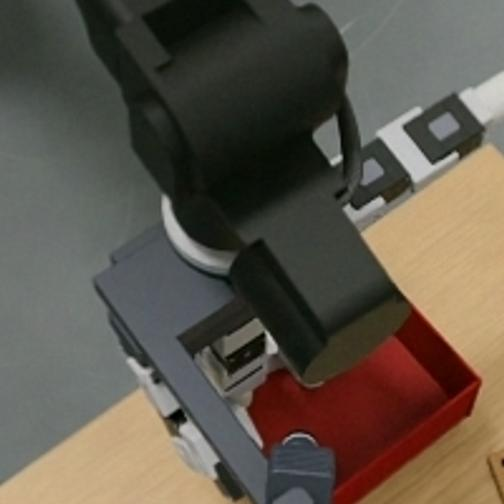

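Request:
{"method": "execute_actions", "body": {
  "actions": [
    [[0,-0.01,0,0,0,0,0,0.1,0,1,0,0,0,0,0,0,0,0,0,0,0,0,0.4,-0.6,0,0,0,0,0,0,0,0,0,0,0,0,0,0,0,0,0,0,0,0,0,0,0.4,-0.6],[0,-0.019,0,0,0,0,0,0.1,0,1,0,0,0,0,0,0,0,0,0,0,0,0,0.4,-0.6,0,0,0,0,0,0,0,0,0,0,0,0,0,0,0,0,0,0,0,0,0,0,0.4,-0.6]],
    [[0,0.02,0,0,0,0,0,0.1,0,1,0,0,0,0,0,0,0,0,0,0,0,0,0.4,-0.6,0,0,0,0,0,0,0,0,0,0,0,0,0,0,0,0,0,0,0,0,0,0,0.4,-0.6]],
    [[0,0,-0.06,0,0,0,0,0.1,0,1,0,0,0,0,0,0,0,0,0,0,0,0,0.4,-0.6,0,0,0,0,0,0,0,0,0,0,0,0,0,0,0,0,0,0,0,0,0,0,0.4,-0.6]],
    [[0,0,-0.08,0,0,0,0,0.1,0,1,0,0,0,0,0,0,0,0,0,0,0,0,0.4,-0.6,0,0,0,0,0,0,0,0,0,0,0,0,0,0,0,0,0,0,0,0,0,0,0.4,-0.6]],
    [[0,-0.06,-0.04,0,0,0,0,0.1,0,1,0,0,0,0,0,0,0,0,0,0,0,0,0.4,-0.6,0,0,0,0,0,0,0,0,0,0,0,0,0,0,0,0,0,0,0,0,0,0,0.4,-0.6]],
    [[0,-0.09,0,0,0,0,0,0.1,0,1,0,0,0,0,0,0,0,0,0,0,0,0,0.4,-0.6,0,0,0,0,0,0,0,0,0,0,0,0,0,0,0,0,0,0,0,0,0,0,0.4,-0.6]],
    [[0,-0.09,0,0,0,0,0.1,0.1,0.3,0.6,0,0,0,0,0,0,0,0,0,0,0,0,0.4,-0.6,0,0,0,0,0,0,0,0,0,0,0,0,0,0,0,0,0,0,0,0,0,0,0.4,-0.6]]
  ],
  "cameras": ["cam_left_wrist", "cam_high"]
}}

Request:
{"method": "zoom_image", "body": {
  "camera": "cam_high",
  "region": [240, 160, 380, 300]
}}

Scene clock: 1287.37 s.
left_arm: end_effector_position=(+0.3249, +0.0647, +0.4059) hand_goal=(+0.580, +0.000, +0.296, +0.626, +0.670, +0.000, +0.400, +0.646, +0.416, +0.000, -0.380, +0.050, +0.210, +0.680, +0.156, +0.130) hand_measured=(+0.588, -0.002, +0.302, +0.630, +0.674, -0.004, +0.406, +0.650, +0.420, -0.004, -0.380, +0.048, +0.214, +0.678, +0.154, +0.130) hand_current_ma=(+29, -8, +19, +12, +16, -9, +17, +11, +11, -9, -1, -8, +15, -7, -12, +4) hand_state=(goal, goal, goal, goal, goal, goal, goal, goal, goal, goal, goal, goal, goal, goal, goal, goal) hand_current_limit=0.40 hand_speed=-0.60 end_effector_quat_wxyz=(+0.055, +0.899, +0.434, +0.027) | right_arm: end_effector_position=(+0.1491, -0.1492, +0.3594) hand_goal=(+0.750, +0.000, +0.580, +0.700, +0.750, +0.000, +0.580, +0.700, +0.750, +0.000, +0.580, +0.700, +0.710, +0.680, +0.230, +0.170) hand_measured=(+0.752, +0.000, +0.578, +0.698, +0.752, +0.000, +0.578, +0.698, +0.752, +0.000, +0.578, +0.698, +0.712, +0.678, +0.224, +0.168) hand_current_ma=(+5, +0, -4, -7, +5, +0, -4, -6, +5, +0, -4, -7, +7, -6, -21, -8) hand_state=(goal, goal, goal, goal, goal, goal, goal, goal, goal, goal, goal, goal, goal, goal, goal, goal) hand_current_limit=0.40 hand_speed=-0.60 end_effector_quat_wxyz=(+0.017, +0.446, +0.856, +0.261)
Joint positions: left_arm=[-0.733 1.198 1.427 -1.676 -0.008 -0.049] | right_arm=[0.362 0.403 0.951 -1.677 -0.302 -0.148]
Joint torques (N m): left_arm=[-1.85 -8.29 8.87 0.49 -0.23 -0.01] | right_arm=[-0.32 4.19 9.87 1.02 -0.21 0.11]
Heat: left arm: hottest elbow 52 °C; right arm: hottest elbow 48 °C.
Hand target: left_arm +0.3226, +0.0633, +0.4073; -0.003, +0.901, +0.434, +0.000 | right_arm +0.1498, -0.1498, +0.3649; -0.150, +0.362, +0.902, +0.179
Off the commanded pose: left_arm 0.003 m, 7 deg | right_arm 0.006 m, 24 deg.
joint sent to its limit (left arm) — joint 4 (wrist pitch), lower limit. The joint targets are off in orientation, not in position.
joint sent to its limit (right arm) — joint 4 (wrist pitch), lower limit. The joint targets are off in orientation, not in position.
Step readings (end_effector_position of left_arm | right_arm):
0: (+0.4332, -0.0265, +0.2897) | (+0.1491, -0.1492, +0.3594)
1: (+0.4332, -0.0265, +0.2897) | (+0.1491, -0.1492, +0.3594)
2: (+0.4330, -0.0264, +0.2893) | (+0.1491, -0.1492, +0.3594)
4: (+0.4314, -0.0249, +0.2882) | (+0.1491, -0.1492, +0.3594)
8: (+0.4269, -0.0210, +0.2882) | (+0.1491, -0.1492, +0.3594)
15: (+0.4251, -0.0195, +0.2909) | (+0.1491, -0.1492, +0.3594)
16: (+0.4251, -0.0195, +0.2909) | (+0.1491, -0.1492, +0.3594)
17: (+0.4251, -0.0195, +0.2909) | (+0.1491, -0.1492, +0.3594)
19: (+0.4251, -0.0195, +0.2909) | (+0.1491, -0.1492, +0.3594)
23: (+0.4251, -0.0195, +0.2909) | (+0.1491, -0.1492, +0.3594)
30: (+0.4251, -0.0195, +0.2909) | (+0.1491, -0.1492, +0.3594)
31: (+0.4250, -0.0195, +0.2909) | (+0.1491, -0.1492, +0.3594)
32: (+0.4246, -0.0191, +0.2917) | (+0.1491, -0.1492, +0.3594)
34: (+0.4230, -0.0177, +0.2947) | (+0.1491, -0.1492, +0.3594)
38: (+0.4240, -0.0185, +0.3096) | (+0.1491, -0.1492, +0.3594)
45: (+0.4255, -0.0199, +0.3204) | (+0.1491, -0.1492, +0.3594)
46: (+0.4253, -0.0197, +0.3205) | (+0.1491, -0.1492, +0.3594)
47: (+0.4251, -0.0195, +0.3212) | (+0.1491, -0.1492, +0.3594)
49: (+0.4251, -0.0195, +0.3252) | (+0.1491, -0.1492, +0.3594)
53: (+0.4283, -0.0223, +0.3403) | (+0.1491, -0.1492, +0.3594)
60: (+0.4289, -0.0228, +0.3548) | (+0.1491, -0.1492, +0.3594)
61: (+0.4288, -0.0227, +0.3552) | (+0.1491, -0.1492, +0.3594)
62: (+0.4286, -0.0225, +0.3562) | (+0.1491, -0.1492, +0.3594)
64: (+0.4268, -0.0209, +0.3606) | (+0.1491, -0.1492, +0.3594)
68: (+0.4177, -0.0130, +0.3807) | (+0.1491, -0.1492, +0.3594)
75: (+0.4073, -0.0040, +0.4129) | (+0.1491, -0.1492, +0.3594)
76: (+0.4069, -0.0036, +0.4128) | (+0.1491, -0.1492, +0.3594)
77: (+0.4052, -0.0021, +0.4107) | (+0.1491, -0.1492, +0.3594)
79: (+0.3967, +0.0054, +0.4004) | (+0.1491, -0.1492, +0.3594)
83: (+0.3783, +0.0213, +0.3875) | (+0.1491, -0.1492, +0.3594)
90: (+0.3688, +0.0297, +0.4045) | (+0.1491, -0.1492, +0.3594)
91: (+0.3679, +0.0304, +0.4052) | (+0.1491, -0.1492, +0.3594)
92: (+0.3658, +0.0323, +0.4045) | (+0.1491, -0.1492, +0.3594)
94: (+0.3559, +0.0407, +0.3977) | (+0.1491, -0.1492, +0.3594)
98: (+0.3363, +0.0564, +0.3923) | (+0.1491, -0.1492, +0.3594)
105: (+0.3259, +0.0640, +0.4089) | (+0.1491, -0.1492, +0.3594)
camera_calibration:
cam_left_wrist: T_world_to_cam=[[-0.983677, -0.177232, -0.0311239, 0.30627], [-0.148239, 0.700099, 0.698489, -0.332666], [-0.102005, 0.691701, -0.714943, 0.401181], [0, 0, 0, 1]] pos_world=[0.292879, 0.00968199, 0.528717]
Images, in order (width x height): cam_high 672x504, cam_left_wrist 616x616.

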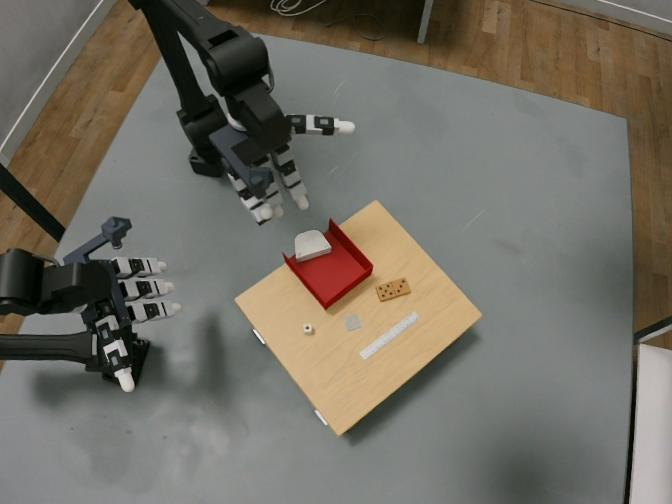

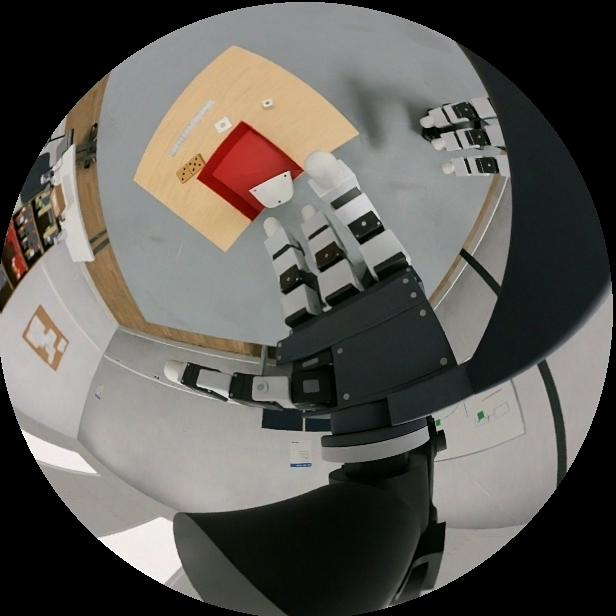

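Scaled by 3.600 from the camera's 672x504 image, which has a finer 960x720 frame.

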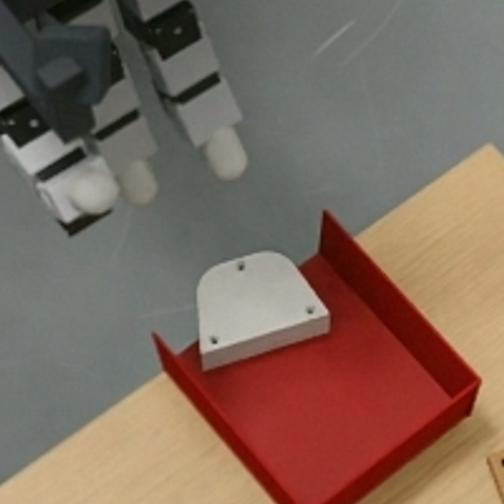

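Request:
{"method": "execute_actions", "body": {
  "actions": [
    [[0.008,0.043,0,0,0,0,0,0.1,0,1,0,0,0,0,0,0,0,0,0,0,0,0,0.4,-0.6,0,0,0,0,0,0,0,0,0,0,0,0,0,0,0,0,0,0,0,0,0,0,0.4,-0.6],[0.016,0.09,0,0,0,0,0,0.1,0,1,0,0,0,0,0,0,0,0,0,0,0,0,0.4,-0.6,0,0,0,0,0,0,0,0,0,0,0,0,0,0,0,0,0,0,0,0,0,0,0.4,-0.6]],
    [[0.016,0.09,0,0,0,0,0,0.1,0,1,0,0,0,0,0,0,0,0,0,0,0,0,0.4,-0.6,0,0,0,0,0,0,0,0,0,0,0,0,0,0,0,0,0,0,0,0,0,0,0.4,-0.6]],
    [[0.018,0.09,0,0,0,0,0,0.1,0,1,0,0,0,0,0,0,0,0,0,0,0,0,0.4,-0.6,0,0,0,0,0,0,0,0,0,0,0,0,0,0,0,0,0,0,0,0,0,0,0.4,-0.6]],
    [[0,0.01,0.02,0,0,-0.086,0,0.1,0,1,0,0,0,0,0,0,0,0,0,0,0,0,0.4,-0.6,0,0,0,0,0,0,0,0,0,0,0,0,0,0,0,0,0,0,0,0,0,0,0.4,-0.6]],
    [[0,0,0.04,0,0,0,0,0.1,0,1,0,0,0,0,0,0,0,0,0,0,0,0,0.4,-0.6,0,0,0,0,0,0,0,0,0,0,0,0,0,0,0,0,0,0,0,0,0,0,0.4,-0.6]]
  ],
  "cameras": ["cam_left_wrist"]
}}

Request:
{"method": "zoom_image", "body": {
  "camera": "cam_left_wrist",
  "region": [225, 130, 365, 270]
}}

Scene clock: 1330.63 s.
left_arm: end_effector_position=(+0.4666, -0.0135, +0.3633) hand_goal=(+0.716, +0.000, +0.510, +0.720, +0.776, +0.000, +0.560, +0.700, +0.150, +0.000, -1.000, -0.380, +0.710, +0.680, +0.230, +0.190) hand_measured=(+0.716, -0.002, +0.508, +0.718, +0.776, -0.002, +0.558, +0.698, +0.162, -0.002, -0.996, -0.378, +0.710, +0.678, +0.220, +0.186) hand_current_ma=(+1, -8, -6, -9, -2, -8, -9, -9, +46, -8, +15, +7, -1, -7, -48, -18) hand_state=(goal, goal, goal, goal, goal, goal, goal, goal, goal, goal, goal, goal, goal, goal, goal, goal) hand_current_limit=0.40 hand_speed=-0.60 end_effector_quat_wxyz=(+0.022, +0.839, +0.543, +0.012) | right_arm: end_effector_position=(+0.1491, -0.1492, +0.3594) hand_goal=(+0.750, +0.000, +0.580, +0.700, +0.750, +0.000, +0.580, +0.700, +0.750, +0.000, +0.580, +0.700, +0.710, +0.680, +0.230, +0.170) hand_measured=(+0.752, +0.000, +0.578, +0.698, +0.752, +0.000, +0.578, +0.698, +0.752, +0.000, +0.578, +0.698, +0.712, +0.678, +0.224, +0.168) hand_current_ma=(+5, +0, -4, -7, +5, +0, -4, -6, +5, +0, -4, -7, +7, -6, -21, -8) hand_state=(goal, goal, goal, goal, goal, goal, goal, goal, goal, goal, goal, goal, goal, goal, goal, goal) hand_current_limit=0.40 hand_speed=-0.60 end_effector_quat_wxyz=(+0.017, +0.446, +0.856, +0.261)
Joint positions: left_arm=[-0.705 1.67 1.825 -1.676 -0.01 -0.271] | right_arm=[0.362 0.403 0.951 -1.677 -0.302 -0.148]
Joint torques (N m): left_arm=[-0.67 -14.74 11.3 0.38 -0.07 -0.19] | right_arm=[-0.56 3.72 9.74 1.06 -0.24 0.12]
Heat: left arm: hottest elbow 52 °C; right arm: hottest elbow 48 °C.
Hand target: left_arm +0.4725, -0.0180, +0.3706; -0.003, +0.834, +0.551, +0.001 | right_arm +0.1498, -0.1498, +0.3649; -0.150, +0.362, +0.902, +0.179
Off the commanded pose: left_arm 0.010 m, 3 deg | right_arm 0.006 m, 24 deg.
joint sent to its limit (left arm) — joint 4 (wrist pitch), lower limit. The joint targets are off in orientation, not in position.
joint sent to its limit (right arm) — joint 4 (wrist pitch), lower limit. The joint targets are off in orientation, not in position.
Step readings (end_effector_position of left_arm | right_arm):
0: (+0.3249, +0.0647, +0.4059) | (+0.1491, -0.1492, +0.3594)
1: (+0.3249, +0.0647, +0.4059) | (+0.1491, -0.1492, +0.3594)
2: (+0.3252, +0.0644, +0.4051) | (+0.1491, -0.1492, +0.3594)
4: (+0.3296, +0.0616, +0.4038) | (+0.1491, -0.1492, +0.3594)
8: (+0.3501, +0.0485, +0.3956) | (+0.1491, -0.1492, +0.3594)
15: (+0.3624, +0.0415, +0.3750) | (+0.1491, -0.1492, +0.3594)
16: (+0.3628, +0.0413, +0.3760) | (+0.1491, -0.1492, +0.3594)
17: (+0.3648, +0.0407, +0.3784) | (+0.1491, -0.1492, +0.3594)
19: (+0.3750, +0.0342, +0.3887) | (+0.1491, -0.1492, +0.3594)
23: (+0.3996, +0.0221, +0.4000) | (+0.1491, -0.1492, +0.3594)
30: (+0.4099, +0.0168, +0.3829) | (+0.1491, -0.1492, +0.3594)
31: (+0.4104, +0.0163, +0.3825) | (+0.1491, -0.1492, +0.3594)
32: (+0.4127, +0.0153, +0.3832) | (+0.1491, -0.1492, +0.3594)
34: (+0.4242, +0.0088, +0.3908) | (+0.1491, -0.1492, +0.3594)
38: (+0.4475, -0.0047, +0.3983) | (+0.1491, -0.1492, +0.3594)
45: (+0.4573, -0.0090, +0.3819) | (+0.1491, -0.1492, +0.3594)
46: (+0.4575, -0.0091, +0.3813) | (+0.1491, -0.1492, +0.3594)
47: (+0.4584, -0.0084, +0.3811) | (+0.1491, -0.1492, +0.3594)
49: (+0.4609, -0.0078, +0.3828) | (+0.1491, -0.1492, +0.3594)
53: (+0.4632, -0.0102, +0.3843) | (+0.1491, -0.1492, +0.3594)
60: (+0.4623, -0.0133, +0.3779) | (+0.1491, -0.1492, +0.3594)
61: (+0.4626, -0.0129, +0.3770) | (+0.1491, -0.1492, +0.3594)
62: (+0.4629, -0.0127, +0.3763) | (+0.1491, -0.1492, +0.3594)
64: (+0.4635, -0.0124, +0.3744) | (+0.1491, -0.1492, +0.3594)
68: (+0.4651, -0.0129, +0.3687) | (+0.1491, -0.1492, +0.3594)
75: (+0.4666, -0.0136, +0.3633) | (+0.1491, -0.1492, +0.3594)
camera_calibration:
cam_left_wrist: T_world_to_cam=[[-0.909872, -0.414385, 0.0204416, 0.374106], [-0.267555, 0.623704, 0.734444, -0.185602], [-0.317092, 0.662781, -0.678361, 0.525898], [0, 0, 0, 1]] pos_world=[0.457488, -0.0777698, 0.485416]
Images, in order (width x height): cam_left_wrist 616x616.

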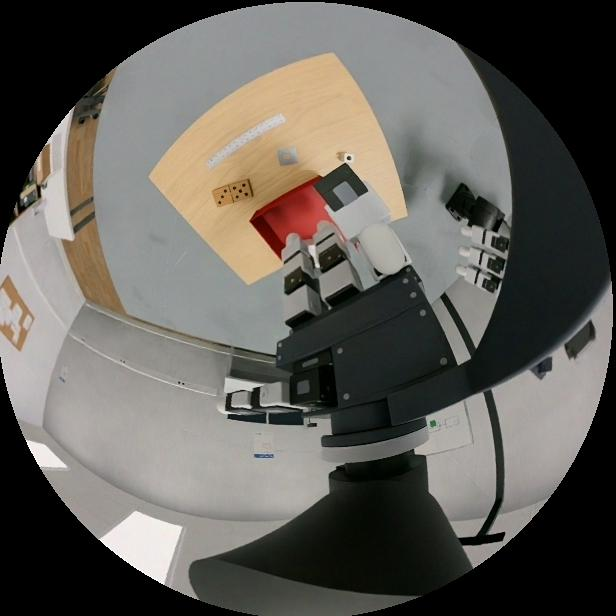

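Scaled by 3.600 from the camera's 616x616 image, which has a finer 880x880 frame.

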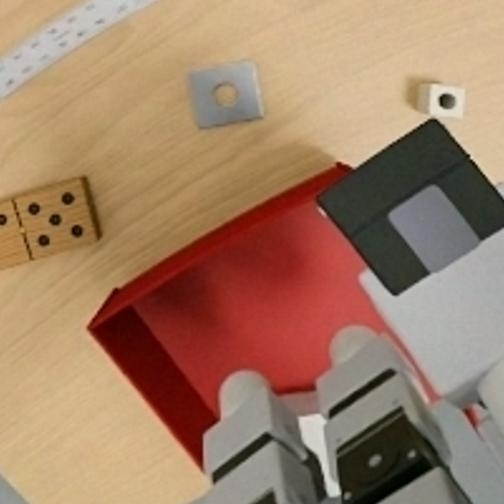

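Request:
{"method": "execute_actions", "body": {
  "actions": [
    [[0,0,0.035,0,0,0,0,0.1,0,1,0,0,0,0,0,0,0,0,0,0,0,0,0.4,-0.6,0,0,0,0,0,0,0,0,0,0,0,0,0,0,0,0,0,0,0,0,0,0,0.4,-0.6]],
    [[0,0,0.035,0,0,0,0,0.1,0,1,0,0,0,0,0,0,0,0,0,0,0,0,0.4,-0.6,0,0,0,0,0,0,0,0,0,0,0,0,0,0,0,0,0,0,0,0,0,0,0.4,-0.6]],
    [[0,0,0.035,0,0,0,0,0.1,0,1,0,0,0,0,0,0,0,0,0,0,0,0,0.4,-0.6,0,0,0,0,0,0,0,0,0,0,0,0,0,0,0,0,0,0,0,0,0,0,0.4,-0.6]],
    [[0,0,0.012,0,0,0,0,0.1,0,1,0,0,0,0,0,0,0,0,0,0,0,0,0.4,-0.6,0,0,0,0,0,0,0,0,0,0,0,0,0,0,0,0,0,0,0,0,0,0,0.4,-0.6]]
  ],
  "cameras": ["cam_left_wrist"]
}}

Request:
{"method": "zoom_image", "body": {
  "camera": "cam_left_wrist",
  "region": [225, 130, 365, 270]
}}

Scene clock: 1342.30 s.
left_arm: end_effector_position=(+0.4693, -0.0167, +0.3045) hand_goal=(+0.716, +0.000, +0.510, +0.720, +0.776, +0.000, +0.560, +0.700, +0.150, +0.000, -1.000, -0.380, +0.710, +0.680, +0.230, +0.190) hand_measured=(+0.716, -0.002, +0.508, +0.718, +0.776, -0.002, +0.558, +0.698, +0.162, -0.002, -0.996, -0.378, +0.710, +0.678, +0.220, +0.186) hand_current_ma=(+1, -8, -6, -9, -2, -8, -9, -9, +46, -8, +15, +7, -1, -7, -48, -18) hand_state=(goal, goal, goal, goal, goal, goal, goal, goal, goal, goal, goal, goal, goal, goal, goal, goal) hand_current_limit=0.40 hand_speed=-0.60 end_effector_quat_wxyz=(-0.004, +0.839, +0.544, +0.002) | right_arm: end_effector_position=(+0.1491, -0.1492, +0.3594) hand_goal=(+0.750, +0.000, +0.580, +0.700, +0.750, +0.000, +0.580, +0.700, +0.750, +0.000, +0.580, +0.700, +0.710, +0.680, +0.230, +0.170) hand_measured=(+0.752, +0.000, +0.578, +0.698, +0.752, +0.000, +0.578, +0.698, +0.752, +0.000, +0.578, +0.698, +0.712, +0.678, +0.224, +0.168) hand_current_ma=(+5, +0, -4, -7, +5, +0, -4, -6, +5, +0, -4, -7, +7, -6, -21, -8) hand_state=(goal, goal, goal, goal, goal, goal, goal, goal, goal, goal, goal, goal, goal, goal, goal, goal) hand_current_limit=0.40 hand_speed=-0.60 end_effector_quat_wxyz=(+0.017, +0.446, +0.856, +0.261)
Joint positions: left_arm=[-0.705 1.707 1.731 -1.601 -0.005 -0.273] | right_arm=[0.362 0.403 0.951 -1.677 -0.302 -0.148]
Joint torques (N m): left_arm=[-0.91 -16.15 8.69 0.66 -0.07 -0.15] | right_arm=[-0.5 4.19 9.8 1.02 -0.22 0.12]
Heat: left arm: hottest elbow 53 °C; right arm: hottest elbow 48 °C.
Hand target: left_arm +0.4723, -0.0176, +0.3003; -0.003, +0.834, +0.551, +0.001 | right_arm +0.1498, -0.1498, +0.3649; -0.150, +0.362, +0.902, +0.179
Off the commanded pose: left_arm 0.005 m, 1 deg | right_arm 0.006 m, 24 deg.
joint sent to its limit (right arm) — joint 4 (wrist pitch), lower limit. The joint targets are off in orientation, not in position.
Step readings (end_effector_position of left_arm | right_arm):
0: (+0.4666, -0.0135, +0.3633) | (+0.1491, -0.1492, +0.3594)
1: (+0.4666, -0.0135, +0.3633) | (+0.1491, -0.1492, +0.3594)
2: (+0.4667, -0.0135, +0.3630) | (+0.1491, -0.1492, +0.3594)
4: (+0.4668, -0.0137, +0.3624) | (+0.1491, -0.1492, +0.3594)
8: (+0.4677, -0.0146, +0.3582) | (+0.1491, -0.1492, +0.3594)
15: (+0.4691, -0.0158, +0.3523) | (+0.1491, -0.1492, +0.3594)
16: (+0.4691, -0.0159, +0.3520) | (+0.1491, -0.1492, +0.3594)
17: (+0.4691, -0.0160, +0.3518) | (+0.1491, -0.1492, +0.3594)
19: (+0.4687, -0.0159, +0.3509) | (+0.1491, -0.1492, +0.3594)
23: (+0.4678, -0.0153, +0.3450) | (+0.1491, -0.1492, +0.3594)
30: (+0.4683, -0.0158, +0.3358) | (+0.1491, -0.1492, +0.3594)
31: (+0.4683, -0.0158, +0.3350) | (+0.1491, -0.1492, +0.3594)
32: (+0.4687, -0.0162, +0.3334) | (+0.1491, -0.1492, +0.3594)
34: (+0.4696, -0.0169, +0.3280) | (+0.1491, -0.1492, +0.3594)
38: (+0.4680, -0.0155, +0.3137) | (+0.1491, -0.1492, +0.3594)
45: (+0.4686, -0.0161, +0.3107) | (+0.1491, -0.1492, +0.3594)
46: (+0.4687, -0.0162, +0.3108) | (+0.1491, -0.1492, +0.3594)
47: (+0.4690, -0.0164, +0.3104) | (+0.1491, -0.1492, +0.3594)
49: (+0.4695, -0.0168, +0.3093) | (+0.1491, -0.1492, +0.3594)
53: (+0.4692, -0.0166, +0.3055) | (+0.1491, -0.1492, +0.3594)
60: (+0.4693, -0.0166, +0.3045) | (+0.1491, -0.1492, +0.3594)
camera_calibration:
cam_left_wrist: T_world_to_cam=[[-0.907493, -0.417168, 0.0492591, 0.366513], [-0.233928, 0.59928, 0.765598, -0.165475], [-0.348903, 0.683252, -0.64143, 0.493077], [0, 0, 0, 1]] pos_world=[0.465935, -0.0848325, 0.424908]
Images, in order (width x height): cam_left_wrist 616x616.

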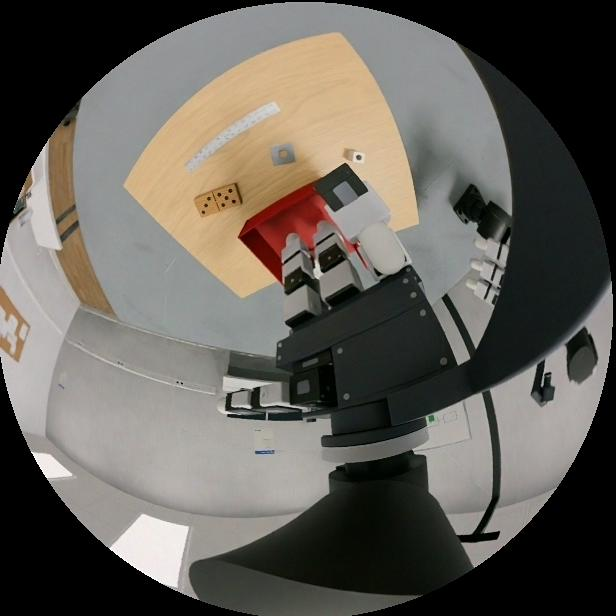

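Scaled by 3.600 from the camera's 616x616 image, which has a finer 880x880 frame.

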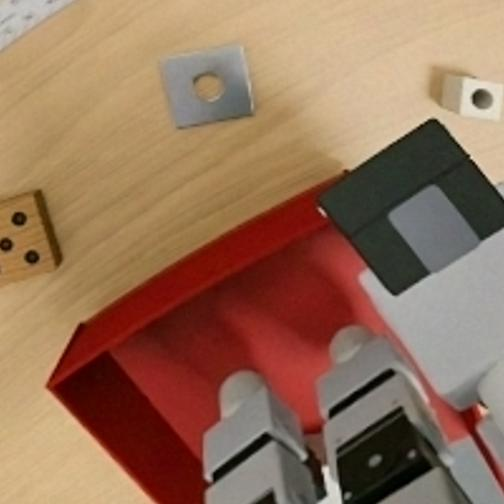

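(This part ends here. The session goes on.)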